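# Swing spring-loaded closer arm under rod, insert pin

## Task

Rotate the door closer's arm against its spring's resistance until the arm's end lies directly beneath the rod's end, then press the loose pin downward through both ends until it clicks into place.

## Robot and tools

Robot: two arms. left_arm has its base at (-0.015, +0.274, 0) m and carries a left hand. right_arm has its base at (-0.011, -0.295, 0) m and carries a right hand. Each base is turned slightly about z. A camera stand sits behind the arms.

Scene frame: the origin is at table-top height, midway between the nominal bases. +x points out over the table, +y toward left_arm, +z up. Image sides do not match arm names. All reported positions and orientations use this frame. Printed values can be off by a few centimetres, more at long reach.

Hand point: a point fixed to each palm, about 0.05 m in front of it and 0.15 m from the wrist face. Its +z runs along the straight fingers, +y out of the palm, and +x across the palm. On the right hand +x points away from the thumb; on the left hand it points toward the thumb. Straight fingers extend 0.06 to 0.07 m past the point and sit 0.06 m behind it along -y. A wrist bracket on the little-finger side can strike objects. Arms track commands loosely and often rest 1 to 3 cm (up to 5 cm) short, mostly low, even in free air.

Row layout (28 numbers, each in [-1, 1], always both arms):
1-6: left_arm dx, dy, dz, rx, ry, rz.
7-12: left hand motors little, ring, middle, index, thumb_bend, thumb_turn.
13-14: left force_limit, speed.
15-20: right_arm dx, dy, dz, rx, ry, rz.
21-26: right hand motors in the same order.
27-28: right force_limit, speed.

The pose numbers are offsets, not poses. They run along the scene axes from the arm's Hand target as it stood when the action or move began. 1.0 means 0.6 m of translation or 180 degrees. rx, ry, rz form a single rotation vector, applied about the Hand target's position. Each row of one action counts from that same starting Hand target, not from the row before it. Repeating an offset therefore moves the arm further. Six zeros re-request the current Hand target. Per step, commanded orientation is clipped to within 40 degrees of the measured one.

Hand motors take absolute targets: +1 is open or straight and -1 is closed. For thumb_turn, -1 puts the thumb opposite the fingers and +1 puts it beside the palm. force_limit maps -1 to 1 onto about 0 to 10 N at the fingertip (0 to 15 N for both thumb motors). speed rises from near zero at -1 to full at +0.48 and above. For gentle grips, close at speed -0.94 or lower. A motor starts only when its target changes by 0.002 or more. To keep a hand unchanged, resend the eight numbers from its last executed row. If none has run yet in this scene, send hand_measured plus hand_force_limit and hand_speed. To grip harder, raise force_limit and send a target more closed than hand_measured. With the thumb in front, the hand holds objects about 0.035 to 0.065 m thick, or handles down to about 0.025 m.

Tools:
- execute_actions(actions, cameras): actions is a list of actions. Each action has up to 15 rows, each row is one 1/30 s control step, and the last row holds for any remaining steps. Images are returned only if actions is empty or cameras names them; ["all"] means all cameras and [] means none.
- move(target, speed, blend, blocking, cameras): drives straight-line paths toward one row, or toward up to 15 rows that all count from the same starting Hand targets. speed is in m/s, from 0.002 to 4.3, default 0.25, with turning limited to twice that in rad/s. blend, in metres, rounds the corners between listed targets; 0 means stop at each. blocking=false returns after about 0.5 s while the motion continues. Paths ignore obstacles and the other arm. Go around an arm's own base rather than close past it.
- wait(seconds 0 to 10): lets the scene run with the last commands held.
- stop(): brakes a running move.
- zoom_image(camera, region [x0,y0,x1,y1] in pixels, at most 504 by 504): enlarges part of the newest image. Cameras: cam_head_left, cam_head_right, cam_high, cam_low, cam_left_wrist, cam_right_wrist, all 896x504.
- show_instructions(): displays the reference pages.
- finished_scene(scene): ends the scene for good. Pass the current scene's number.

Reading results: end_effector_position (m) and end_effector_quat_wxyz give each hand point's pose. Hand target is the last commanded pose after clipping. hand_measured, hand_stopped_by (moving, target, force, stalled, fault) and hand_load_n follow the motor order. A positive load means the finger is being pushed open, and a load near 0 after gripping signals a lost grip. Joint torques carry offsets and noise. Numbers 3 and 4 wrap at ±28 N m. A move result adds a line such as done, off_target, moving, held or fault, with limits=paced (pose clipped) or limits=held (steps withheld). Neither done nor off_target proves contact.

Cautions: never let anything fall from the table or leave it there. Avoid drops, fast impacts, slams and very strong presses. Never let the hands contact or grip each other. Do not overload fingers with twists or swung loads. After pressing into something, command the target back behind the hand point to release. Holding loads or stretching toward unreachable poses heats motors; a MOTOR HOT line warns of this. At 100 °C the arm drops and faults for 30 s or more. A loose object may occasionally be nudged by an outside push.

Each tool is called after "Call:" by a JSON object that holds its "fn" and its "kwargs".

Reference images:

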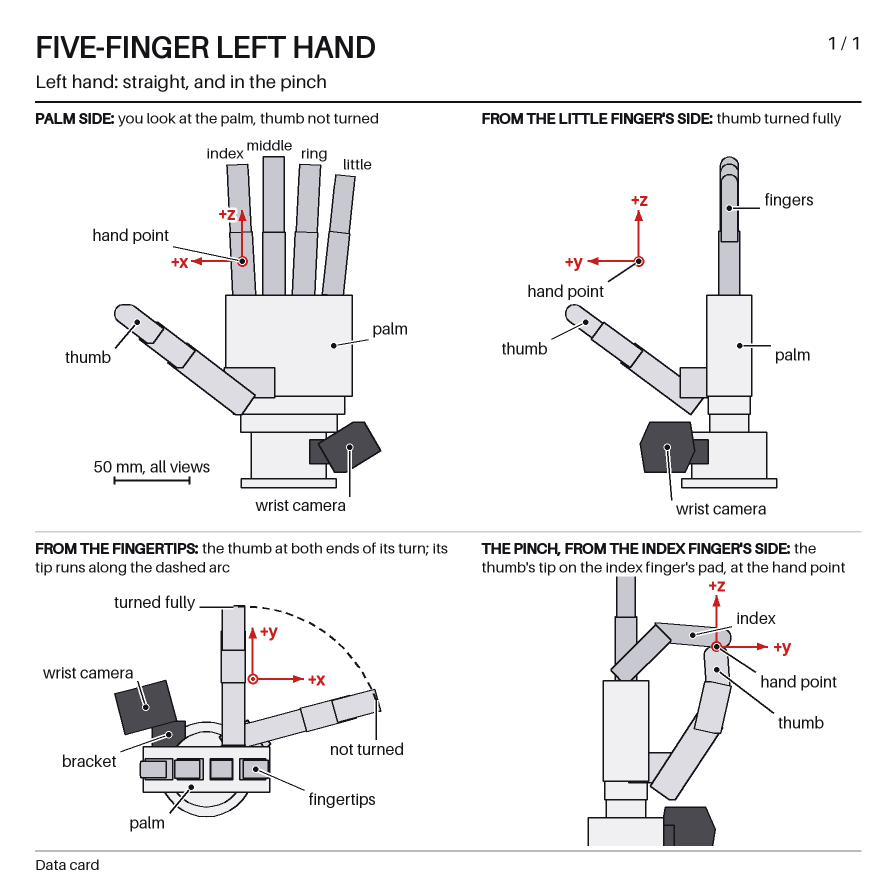

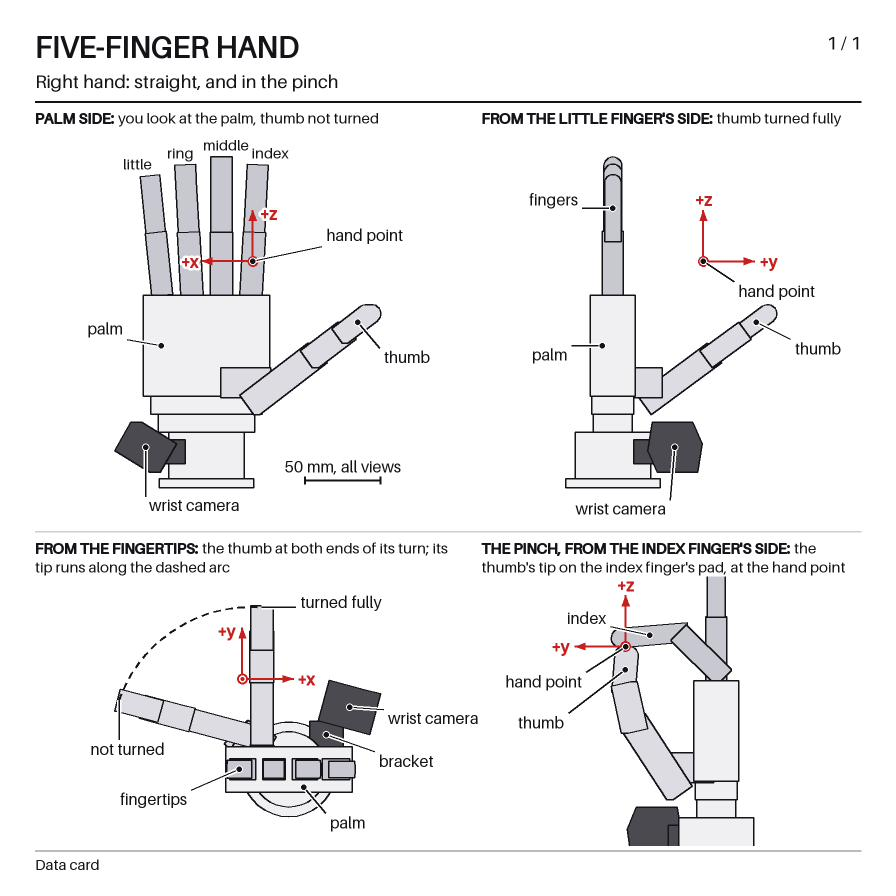

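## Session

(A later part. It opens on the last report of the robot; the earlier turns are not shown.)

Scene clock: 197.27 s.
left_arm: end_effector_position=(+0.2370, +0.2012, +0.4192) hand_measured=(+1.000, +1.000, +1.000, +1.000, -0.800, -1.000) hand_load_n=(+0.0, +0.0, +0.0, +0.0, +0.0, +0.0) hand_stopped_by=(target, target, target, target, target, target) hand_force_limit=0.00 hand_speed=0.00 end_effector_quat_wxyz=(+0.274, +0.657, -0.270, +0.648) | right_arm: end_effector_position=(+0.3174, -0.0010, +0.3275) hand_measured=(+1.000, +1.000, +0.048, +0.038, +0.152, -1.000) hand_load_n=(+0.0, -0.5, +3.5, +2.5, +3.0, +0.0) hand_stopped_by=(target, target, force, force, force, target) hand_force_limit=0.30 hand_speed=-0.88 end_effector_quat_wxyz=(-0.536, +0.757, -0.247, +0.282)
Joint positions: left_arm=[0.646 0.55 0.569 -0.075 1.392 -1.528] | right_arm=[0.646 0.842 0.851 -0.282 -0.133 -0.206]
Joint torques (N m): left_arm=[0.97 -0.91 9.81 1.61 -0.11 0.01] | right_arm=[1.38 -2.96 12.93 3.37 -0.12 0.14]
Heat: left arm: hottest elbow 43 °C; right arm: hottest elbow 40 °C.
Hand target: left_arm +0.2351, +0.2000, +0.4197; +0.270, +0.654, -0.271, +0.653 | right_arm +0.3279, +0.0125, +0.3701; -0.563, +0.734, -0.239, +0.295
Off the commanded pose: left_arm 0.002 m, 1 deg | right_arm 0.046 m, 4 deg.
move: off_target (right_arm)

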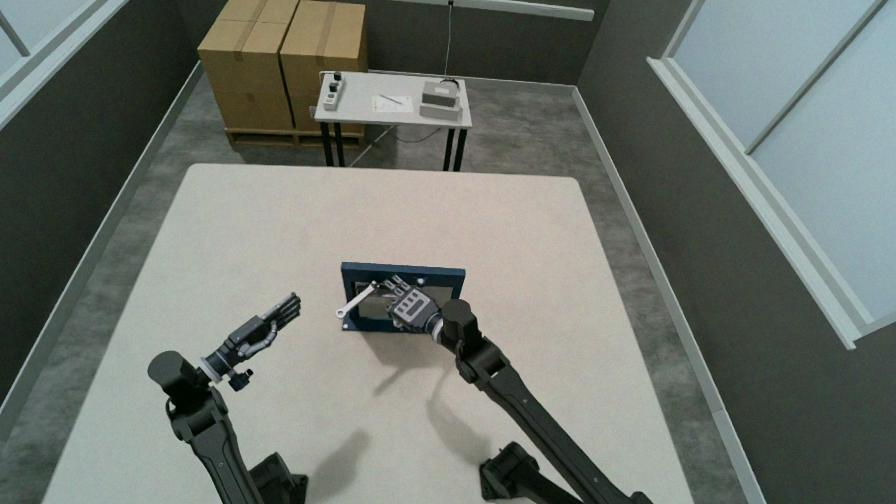

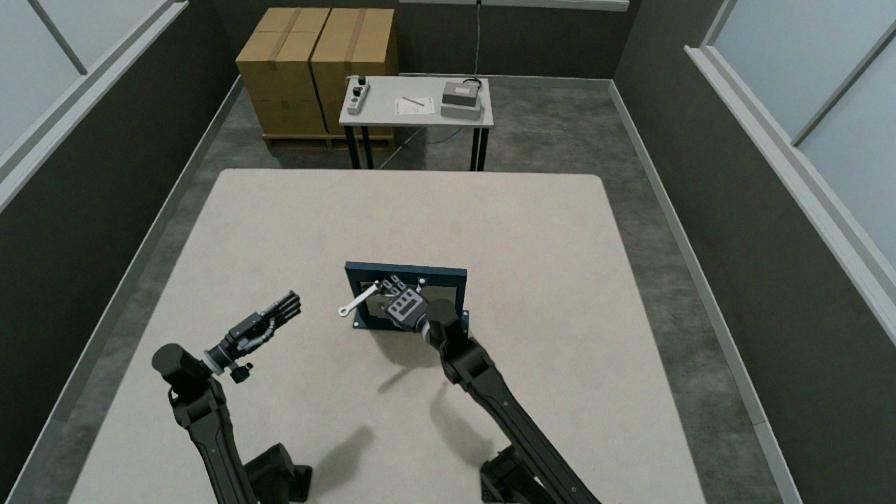

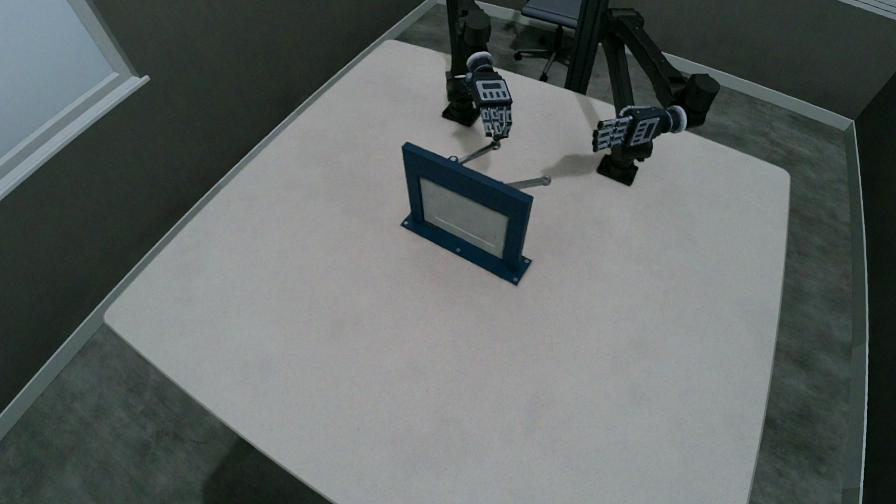

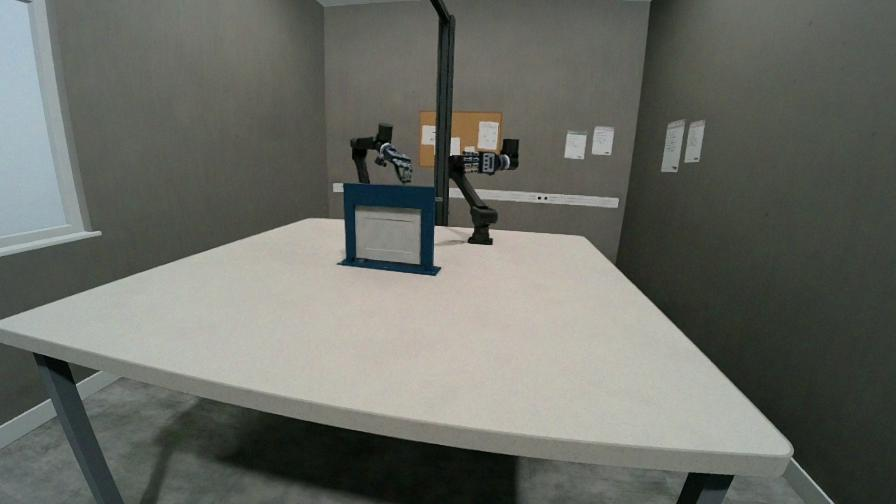

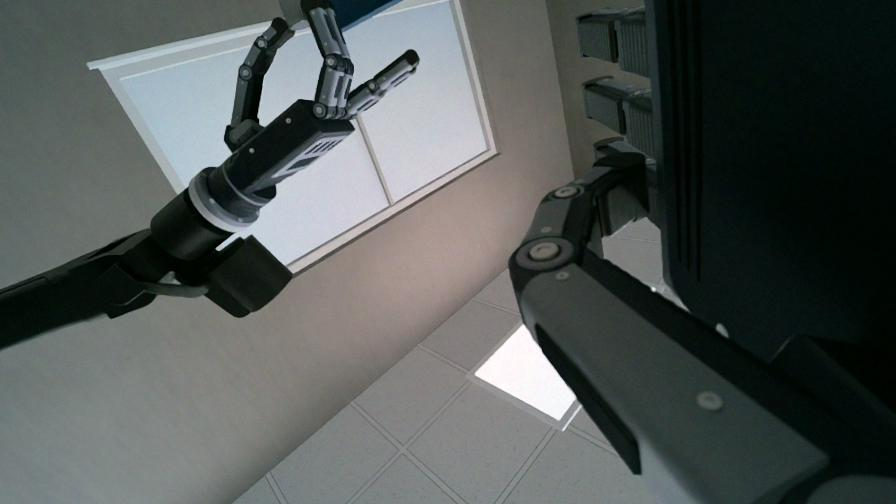

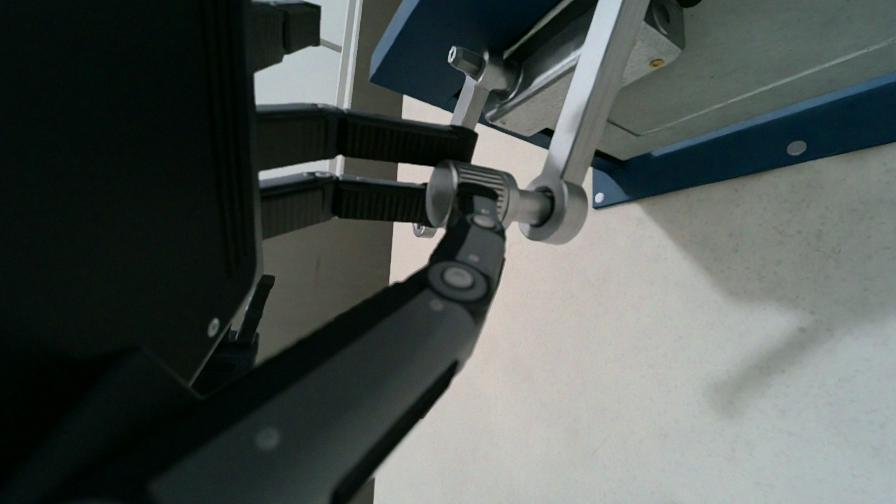

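Call:
{"fn": "move", "kwargs": {"target": [-0.001,-0.02,-0.21,0,0,0,1,1,1,1,-0.8,-1,0,0,0,0,0,0,0,0,1,1,-0.12,-0.12,-0.12,-1,0.3,-0.88], "speed": 0.2, "cameras": ["cam_head_left","cam_left_wrist","cam_high"]}}

Scene clock: 201.87 s.
left_arm: end_effector_position=(+0.2335, +0.1890, +0.2964) hand_measured=(+1.000, +1.000, +1.000, +1.000, -0.800, -1.000) hand_load_n=(+0.0, +0.0, +0.0, +0.0, +0.0, +0.0) hand_stopped_by=(target, target, target, target, target, target) hand_force_limit=0.00 hand_speed=0.00 end_effector_quat_wxyz=(+0.265, +0.654, -0.273, +0.654) | right_arm: end_effector_position=(+0.3174, -0.0010, +0.3275) hand_measured=(+1.000, +1.000, +0.048, +0.038, +0.152, -1.000) hand_load_n=(+0.0, +0.0, +4.0, +2.5, +3.0, +0.0) hand_stopped_by=(target, target, force, force, force, target) hand_force_limit=0.30 hand_speed=-0.88 end_effector_quat_wxyz=(-0.536, +0.757, -0.247, +0.282)
Joint positions: left_arm=[0.602 0.595 0.247 0.325 1.339 -1.538] | right_arm=[0.646 0.842 0.851 -0.282 -0.133 -0.206]
Joint torques (N m): left_arm=[-0.32 1.14 9.25 1.65 -0.11 0.02] | right_arm=[1.67 -3.08 12.85 3.38 -0.11 0.14]
Heat: left arm: hottest elbow 43 °C; right arm: hottest elbow 40 °C.
Hand target: left_arm +0.2344, +0.1881, +0.2938; +0.270, +0.653, -0.271, +0.653 | right_arm +0.3279, +0.0125, +0.3701; -0.563, +0.734, -0.239, +0.295
Off the commanded pose: left_arm 0.003 m, 1 deg | right_arm 0.046 m, 4 deg.
move: off_target (right_arm)
Images, in order (width x height): cam_head_left 896x504, cam_high 896x504, cam_left_wrist 896x504.

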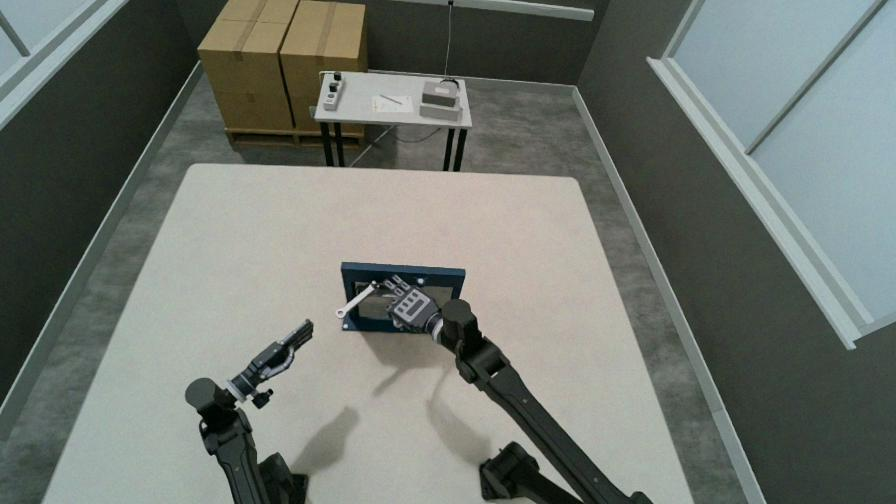

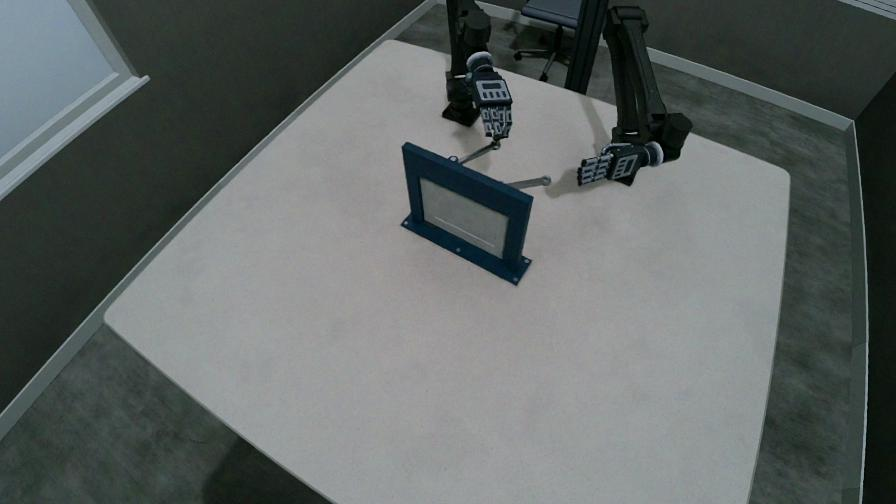

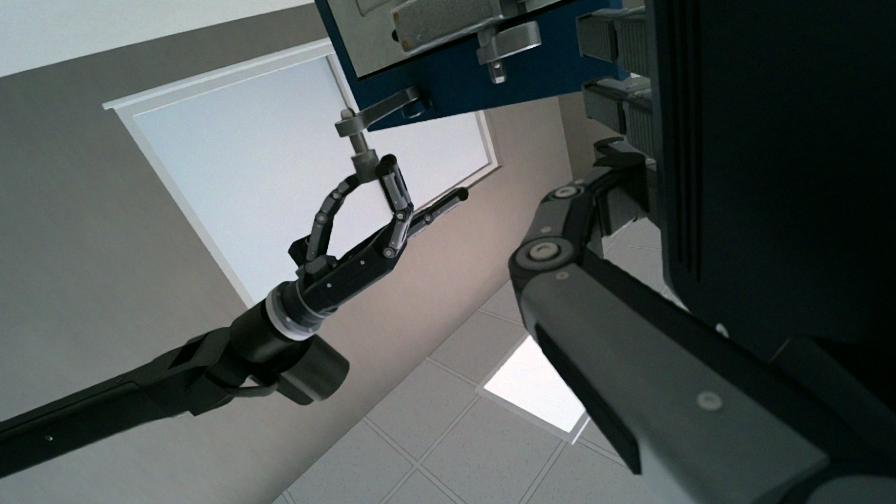

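Call:
{"fn": "zoom_image", "kwargs": {"camera": "cam_left_wrist", "region": [310, 0, 610, 220]}}

Call:
{"fn": "zoom_image", "kwargs": {"camera": "cam_head_left", "region": [240, 255, 440, 395]}}

Scaled by 1.680.

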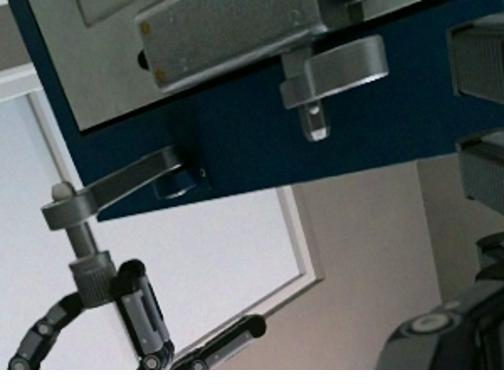

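Scaled by 2.520.

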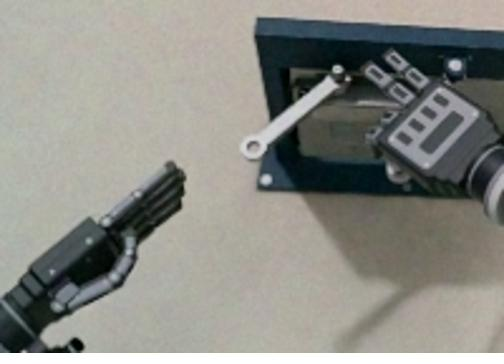

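Call:
{"fn": "move", "kwargs": {"target": [0,0,0,0,0,0,1,1,1,1,-0.8,-1,0,0,0,0,0.018,0,0,0,1,1,-0.12,-0.12,-0.12,-1,0.3,-0.88], "speed": 0.05, "cameras": ["cam_right_wrist","cam_left_wrist"]}}

Call:
{"fn": "zoom_image", "kwargs": {"camera": "cam_left_wrist", "region": [310, 0, 610, 220]}}

Call:
{"fn": "zoom_image", "kwargs": {"camera": "cam_right_wrist", "region": [380, 20, 680, 260]}}

Scene clock: 205.63 s.
left_arm: end_effector_position=(+0.2335, +0.1890, +0.2964) hand_measured=(+1.000, +1.000, +1.000, +1.000, -0.800, -1.000) hand_load_n=(+0.0, +0.0, +0.0, +0.0, +0.0, +0.0) hand_stopped_by=(target, target, target, target, target, target) hand_force_limit=0.00 hand_speed=0.00 end_effector_quat_wxyz=(+0.265, +0.654, -0.273, +0.654) | right_arm: end_effector_position=(+0.3204, +0.0019, +0.3360) hand_measured=(+1.000, +1.000, +0.048, +0.038, +0.152, -1.000) hand_load_n=(+0.0, +0.0, +3.0, +2.5, +3.5, +0.0) hand_stopped_by=(target, target, force, force, force, target) hand_force_limit=0.30 hand_speed=-0.88 end_effector_quat_wxyz=(-0.539, +0.754, -0.245, +0.284)
Joint positions: left_arm=[0.602 0.595 0.247 0.325 1.339 -1.539] | right_arm=[0.647 0.851 0.87 -0.282 -0.133 -0.206]
Joint torques (N m): left_arm=[-0.56 1.2 9.44 1.72 -0.05 0.05] | right_arm=[1.32 -3.78 13.5 2.25 -0.1 0.13]
Heat: left arm: hottest elbow 43 °C; right arm: hottest elbow 40 °C.
Hand target: left_arm +0.2343, +0.1880, +0.2939; +0.270, +0.655, -0.271, +0.652 | right_arm +0.3279, +0.0125, +0.3808; -0.563, +0.734, -0.239, +0.295
Off the commanded pose: left_arm 0.003 m, 1 deg | right_arm 0.047 m, 4 deg.
move: off_target (right_arm)
Images, in order (width x height): cam_left_wrist 896x504, cam_right_wrist 896x504.

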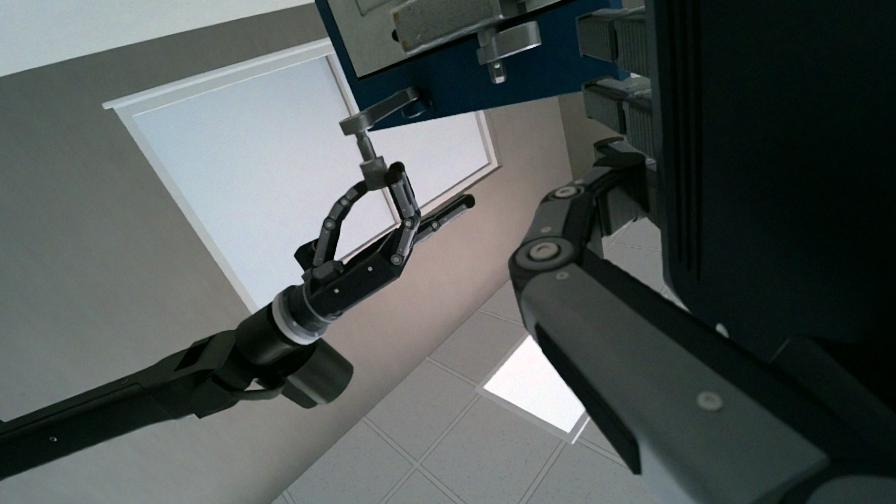

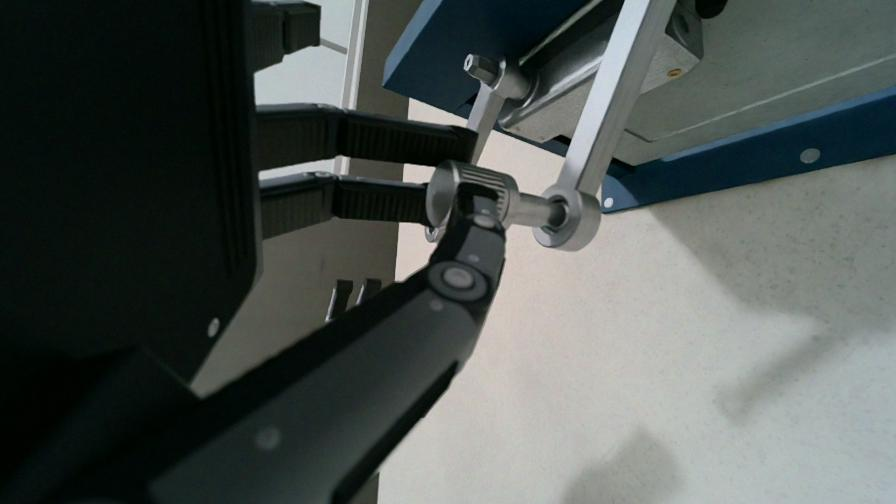

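Scaled by 1.680.

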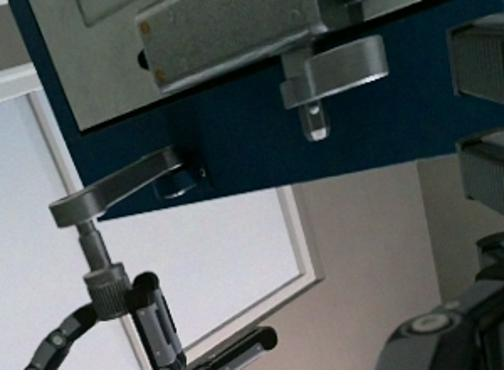

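Scaled by 1.680.

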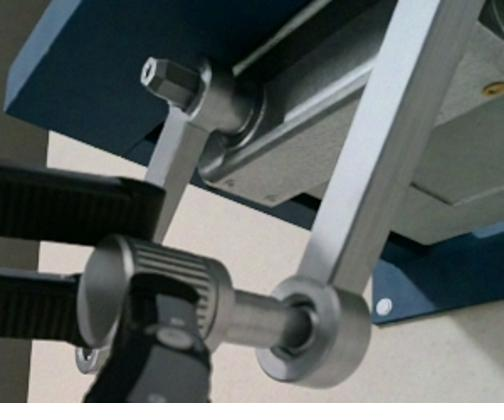

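Call:
{"fn": "move", "kwargs": {"target": [[0.015,0.0167,-0.005,0,0,0,1,1,1,1,-0.8,-1,0,0,0,0,0,0,0,0,1,1,-0.12,-0.12,-0.12,-1,0.3,-0.88],[0.12,-0.09,-0.005,0,0,0,1,1,1,1,-0.8,-1,0,0,0,0,0,0,0,0,1,1,-0.12,-0.12,-0.12,-1,0.3,-0.88]], "speed": 0.12, "blend": 0.01, "cameras": ["cam_right_wrist","cam_left_wrist","cam_head_left","cam_high"]}}

Call:
{"fn": "zoom_image", "kwargs": {"camera": "cam_left_wrist", "region": [300, 0, 700, 250]}}

Call:
{"fn": "zoom_image", "kwargs": {"camera": "cam_head_left", "region": [280, 255, 440, 345]}}

Call:
{"fn": "zoom_image", "kwargs": {"camera": "cam_high", "region": [430, 60, 700, 220]}}

Scene clock: 208.87 s.
left_arm: end_effector_position=(+0.2914, +0.1341, +0.2611) hand_measured=(+1.000, +1.000, +1.000, +1.000, -0.800, -1.000) hand_load_n=(+0.0, +0.0, +0.0, +0.0, +0.0, +0.0) hand_stopped_by=(target, target, target, target, target, target) hand_force_limit=0.00 hand_speed=0.00 end_effector_quat_wxyz=(+0.279, +0.675, -0.260, +0.632) | right_arm: end_effector_position=(+0.3204, +0.0019, +0.3360) hand_measured=(+1.000, +1.000, +0.048, +0.038, +0.152, -1.000) hand_load_n=(+0.0, +0.0, +3.5, +2.5, +3.5, +0.5) hand_stopped_by=(target, target, force, force, force, target) hand_force_limit=0.30 hand_speed=-0.88 end_effector_quat_wxyz=(-0.539, +0.754, -0.245, +0.284)
Joint positions: left_arm=[0.234 0.856 0.247 0.526 0.97 -1.551] | right_arm=[0.647 0.851 0.87 -0.282 -0.133 -0.206]
Joint torques (N m): left_arm=[-0.91 -1.32 14.84 2.11 -0.05 0.02] | right_arm=[1.2 -3.72 13.48 2.33 -0.1 0.15]
Heat: left arm: hottest elbow 43 °C; right arm: hottest elbow 43 °C.
Hand target: left_arm +0.3062, +0.1339, +0.2909; +0.270, +0.655, -0.272, +0.652 | right_arm +0.3279, +0.0125, +0.3809; -0.563, +0.734, -0.239, +0.295
Off the commanded pose: left_arm 0.033 m, 4 deg | right_arm 0.047 m, 4 deg.
move: off_target (left_arm, right_arm); blend cut to 0.0069 m at target 1
Images, in order (width x height): cam_head_left 896x504, cam_high 896x504, cam_left_wrist 896x504, cam_right_wrist 896x504.

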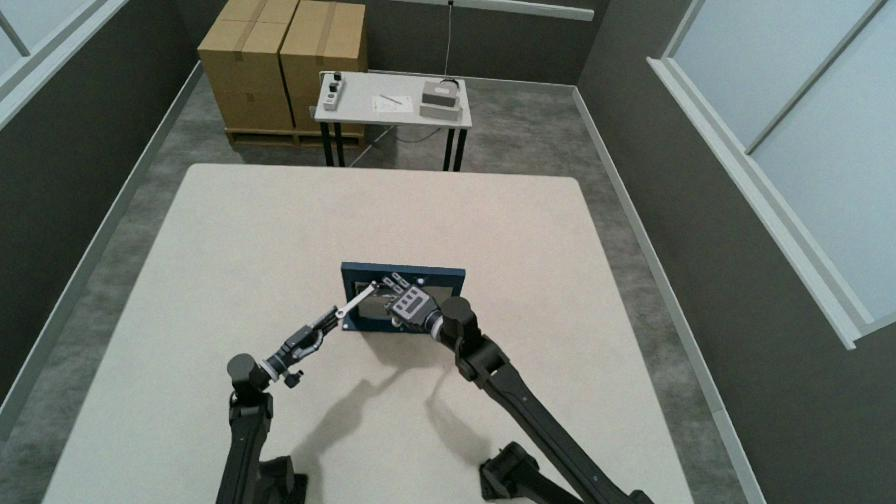

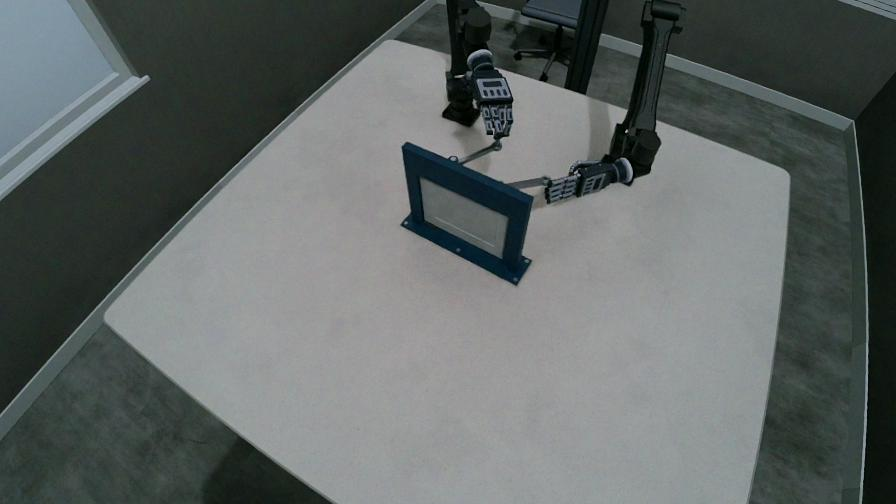

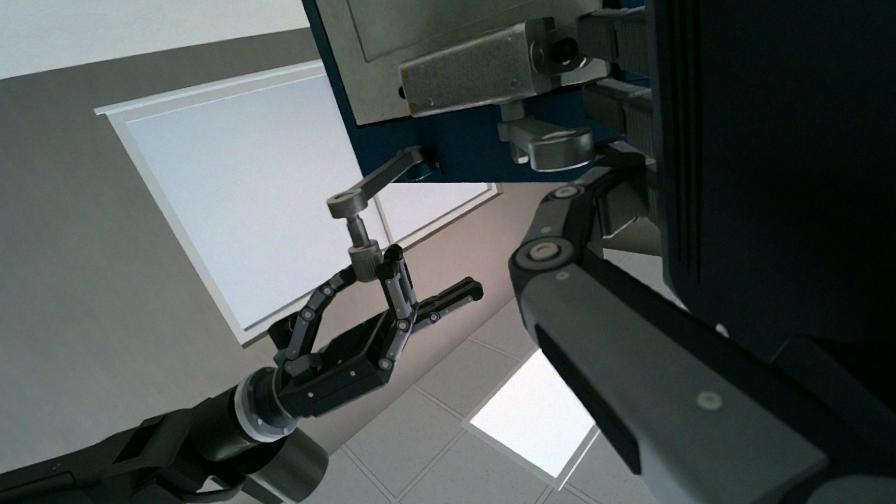

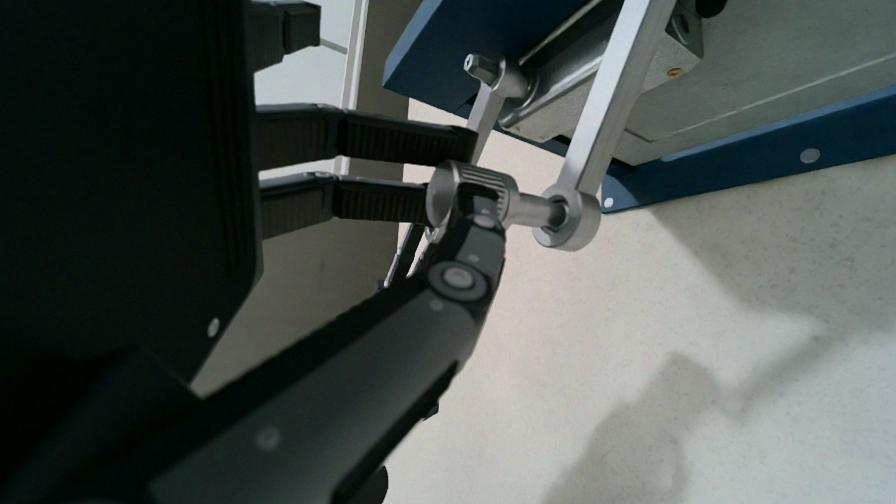

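Scaled by 1.260.

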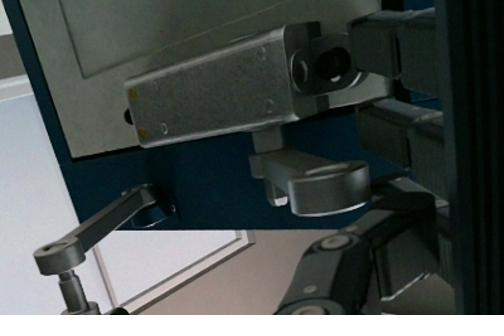

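Scaled by 3.150.

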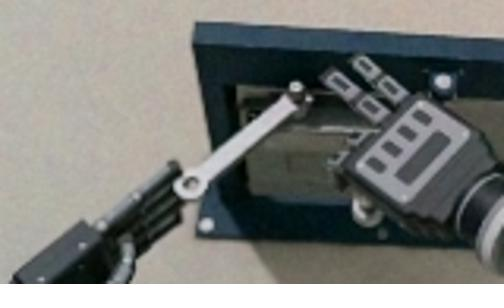

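Scaled by 1.867.

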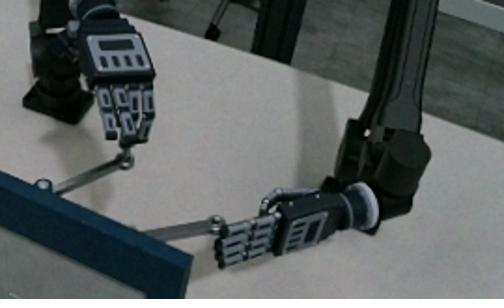

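Call:
{"fn": "move", "kwargs": {"target": [[-0.01,0.06,0.0,0,0,0,1,1,1,1,-0.8,-1,0,0,0,0,0,0,0,0,1,1,-0.12,-0.12,-0.12,-1,0.3,-0.88],[0.0,0.06,0.05,0,0,0,1,1,1,1,-0.8,-1,0,0,0,0,0,0,0,0,1,1,-0.12,-0.12,-0.12,-1,0.3,-0.88]], "speed": 0.12, "cameras": ["cam_left_wrist","cam_head_left"]}}

Call:
{"fn": "zoom_image", "kwargs": {"camera": "cam_head_left", "region": [280, 255, 440, 345]}}

Scene clock: 212.10 s.
left_arm: end_effector_position=(+0.2958, +0.1676, +0.2910) hand_measured=(+1.000, +1.000, +1.000, +1.000, -0.800, -1.000) hand_load_n=(+0.0, +0.0, +0.0, +0.0, +0.0, +0.0) hand_stopped_by=(target, target, target, target, target, target) hand_force_limit=0.00 hand_speed=0.00 end_effector_quat_wxyz=(+0.283, +0.670, -0.258, +0.636) | right_arm: end_effector_position=(+0.3204, +0.0019, +0.3360) hand_measured=(+1.000, +1.000, +0.048, +0.038, +0.152, -1.000) hand_load_n=(+0.0, +0.0, +3.0, +2.5, +3.5, +0.5) hand_stopped_by=(target, target, force, force, force, target) hand_force_limit=0.30 hand_speed=-0.88 end_effector_quat_wxyz=(-0.539, +0.754, -0.245, +0.284)
Joint positions: left_arm=[0.375 0.844 0.323 0.451 1.117 -1.558] | right_arm=[0.647 0.851 0.87 -0.282 -0.133 -0.206]
Joint torques (N m): left_arm=[0.56 -2.43 15.31 0.7 -0.05 0.05] | right_arm=[1.38 -3.43 13.5 2.28 -0.11 0.14]
Heat: left arm: hottest elbow 44 °C; right arm: hottest elbow 45 °C.
Hand target: left_arm +0.3063, +0.1701, +0.3208; +0.270, +0.655, -0.271, +0.652 | right_arm +0.3279, +0.0125, +0.3809; -0.563, +0.734, -0.239, +0.295
Off the commanded pose: left_arm 0.032 m, 3 deg | right_arm 0.047 m, 4 deg.
move: off_target (left_arm, right_arm)
Images, in order (width x height): cam_head_left 896x504, cam_left_wrist 896x504.

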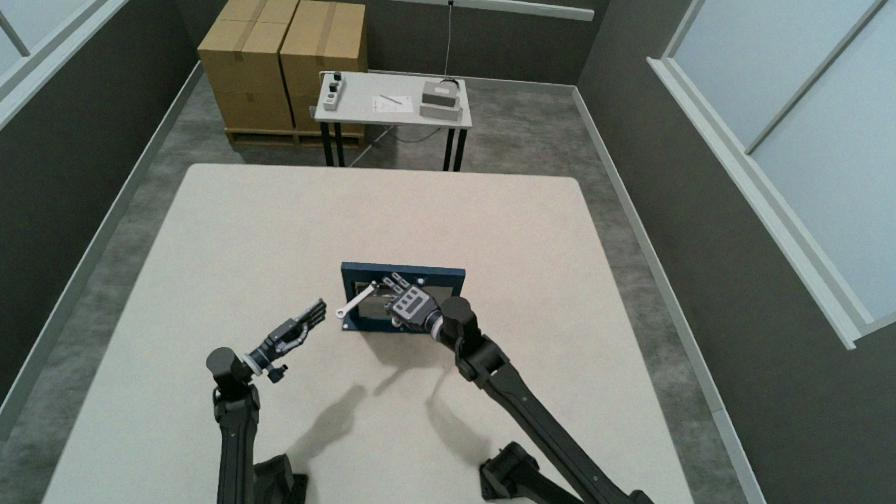

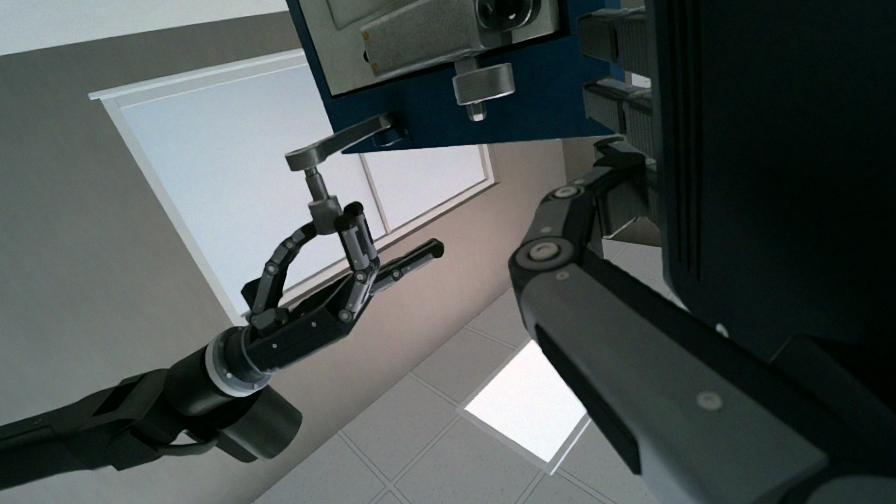

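Scaled by 3.150.

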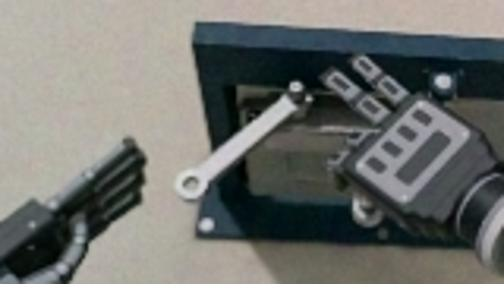

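Call:
{"fn": "move", "kwargs": {"target": [[0.034,-0.01,0.0,0,0,0,1,1,1,1,-0.8,-1,0,0,0,0,0,0,0,0,1,1,-0.12,-0.12,-0.12,-1,0.3,-0.88],[0.034,-0.09,0.0,0,0,0,1,1,1,1,-0.8,-1,0,0,0,0,0,0,0,0,1,1,-0.12,-0.12,-0.12,-1,0.3,-0.88]], "speed": 0.1, "cameras": ["cam_left_wrist","cam_head_left","cam_high","cam_right_wrist"]}}

Call:
{"fn": "zoom_image", "kwargs": {"camera": "cam_head_left", "region": [280, 255, 440, 345]}}

Call:
{"fn": "zoom_image", "kwargs": {"camera": "cam_high", "region": [430, 60, 700, 220]}}

Scene clock: 215.30 s.
left_arm: end_effector_position=(+0.3191, +0.1175, +0.2918) hand_measured=(+1.000, +1.000, +1.000, +1.000, -0.800, -1.000) hand_load_n=(+0.0, +0.0, +0.0, +0.0, +0.0, +0.0) hand_stopped_by=(target, target, target, target, target, target) hand_force_limit=0.00 hand_speed=0.00 end_effector_quat_wxyz=(+0.278, +0.675, -0.261, +0.632) | right_arm: end_effector_position=(+0.3204, +0.0019, +0.3360) hand_measured=(+1.000, +1.000, +0.048, +0.038, +0.152, -1.000) hand_load_n=(+0.0, -0.5, +3.0, +2.0, +3.5, +0.5) hand_stopped_by=(target, target, force, force, force, target) hand_force_limit=0.30 hand_speed=-0.88 end_effector_quat_wxyz=(-0.539, +0.754, -0.245, +0.284)
Joint positions: left_arm=[0.143 0.885 0.353 0.458 0.881 -1.559] | right_arm=[0.647 0.851 0.87 -0.282 -0.133 -0.206]
Joint torques (N m): left_arm=[0.21 -3.66 14.01 1.42 -0.04 0.03] | right_arm=[1.44 -3.6 13.5 2.28 -0.1 0.15]
Heat: left arm: hottest elbow 44 °C; right arm: hottest elbow 47 °C.
Hand target: left_arm +0.3267, +0.1161, +0.3208; +0.270, +0.655, -0.271, +0.652 | right_arm +0.3279, +0.0125, +0.3809; -0.563, +0.734, -0.239, +0.295
Off the commanded pose: left_arm 0.030 m, 4 deg | right_arm 0.047 m, 4 deg.
move: off_target (left_arm, right_arm)
Images, in order (width x height): cam_head_left 896x504, cam_high 896x504, cam_left_wrist 896x504, cam_right_wrist 896x504.

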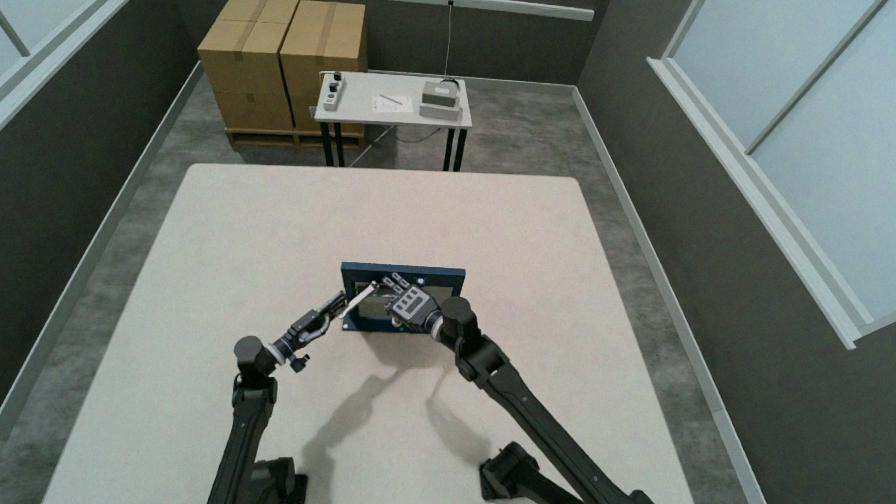

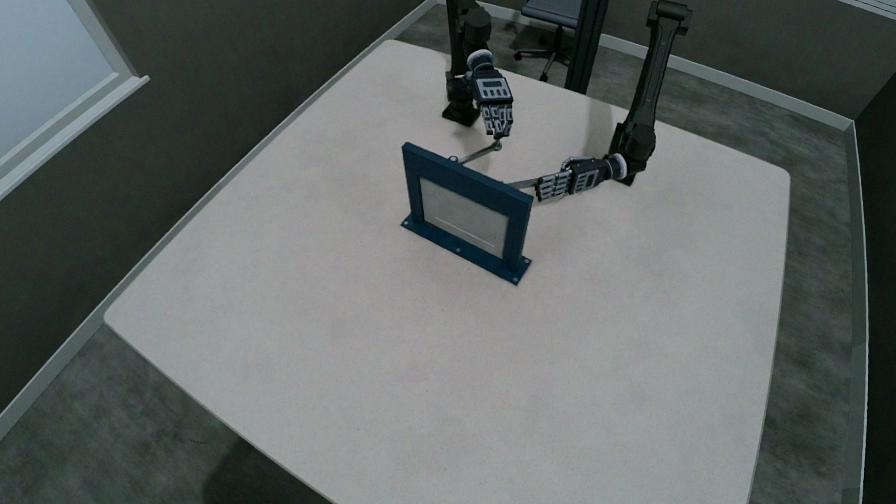

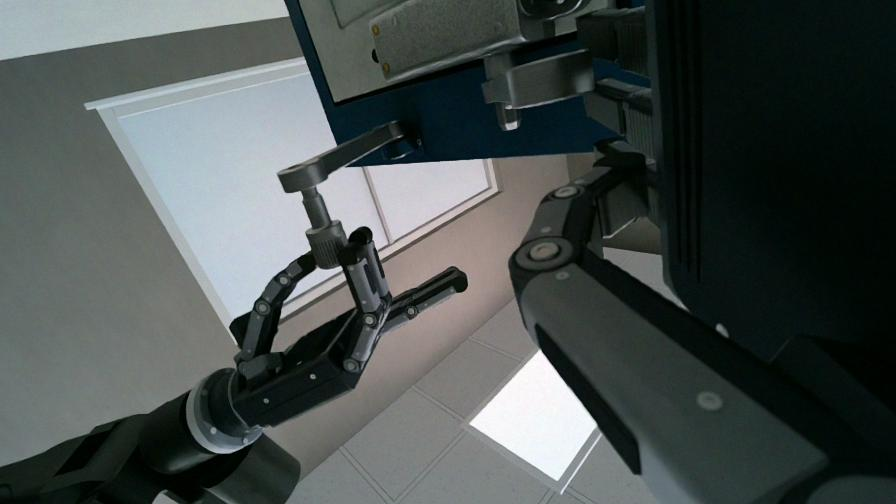

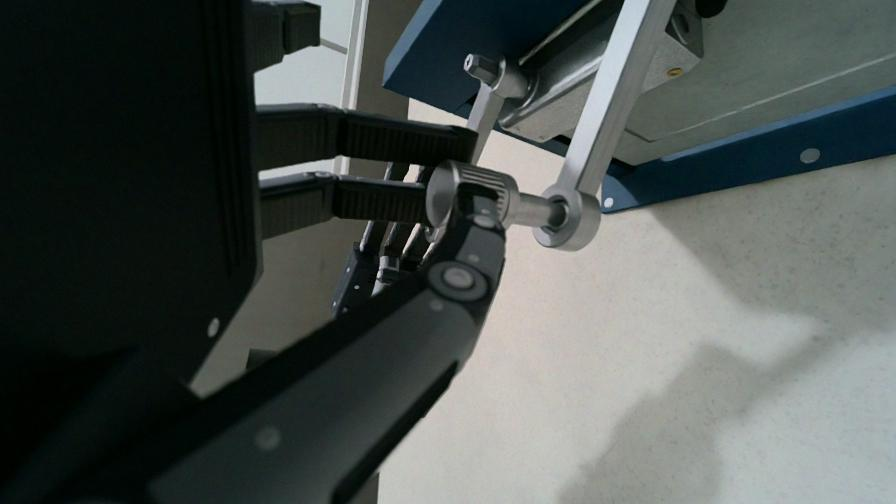

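Scaled by 3.150.

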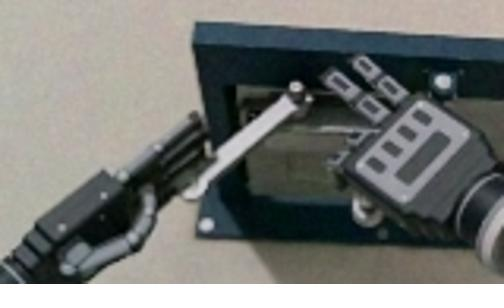

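Scaled by 1.867.

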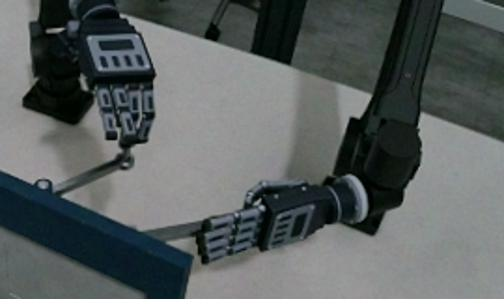

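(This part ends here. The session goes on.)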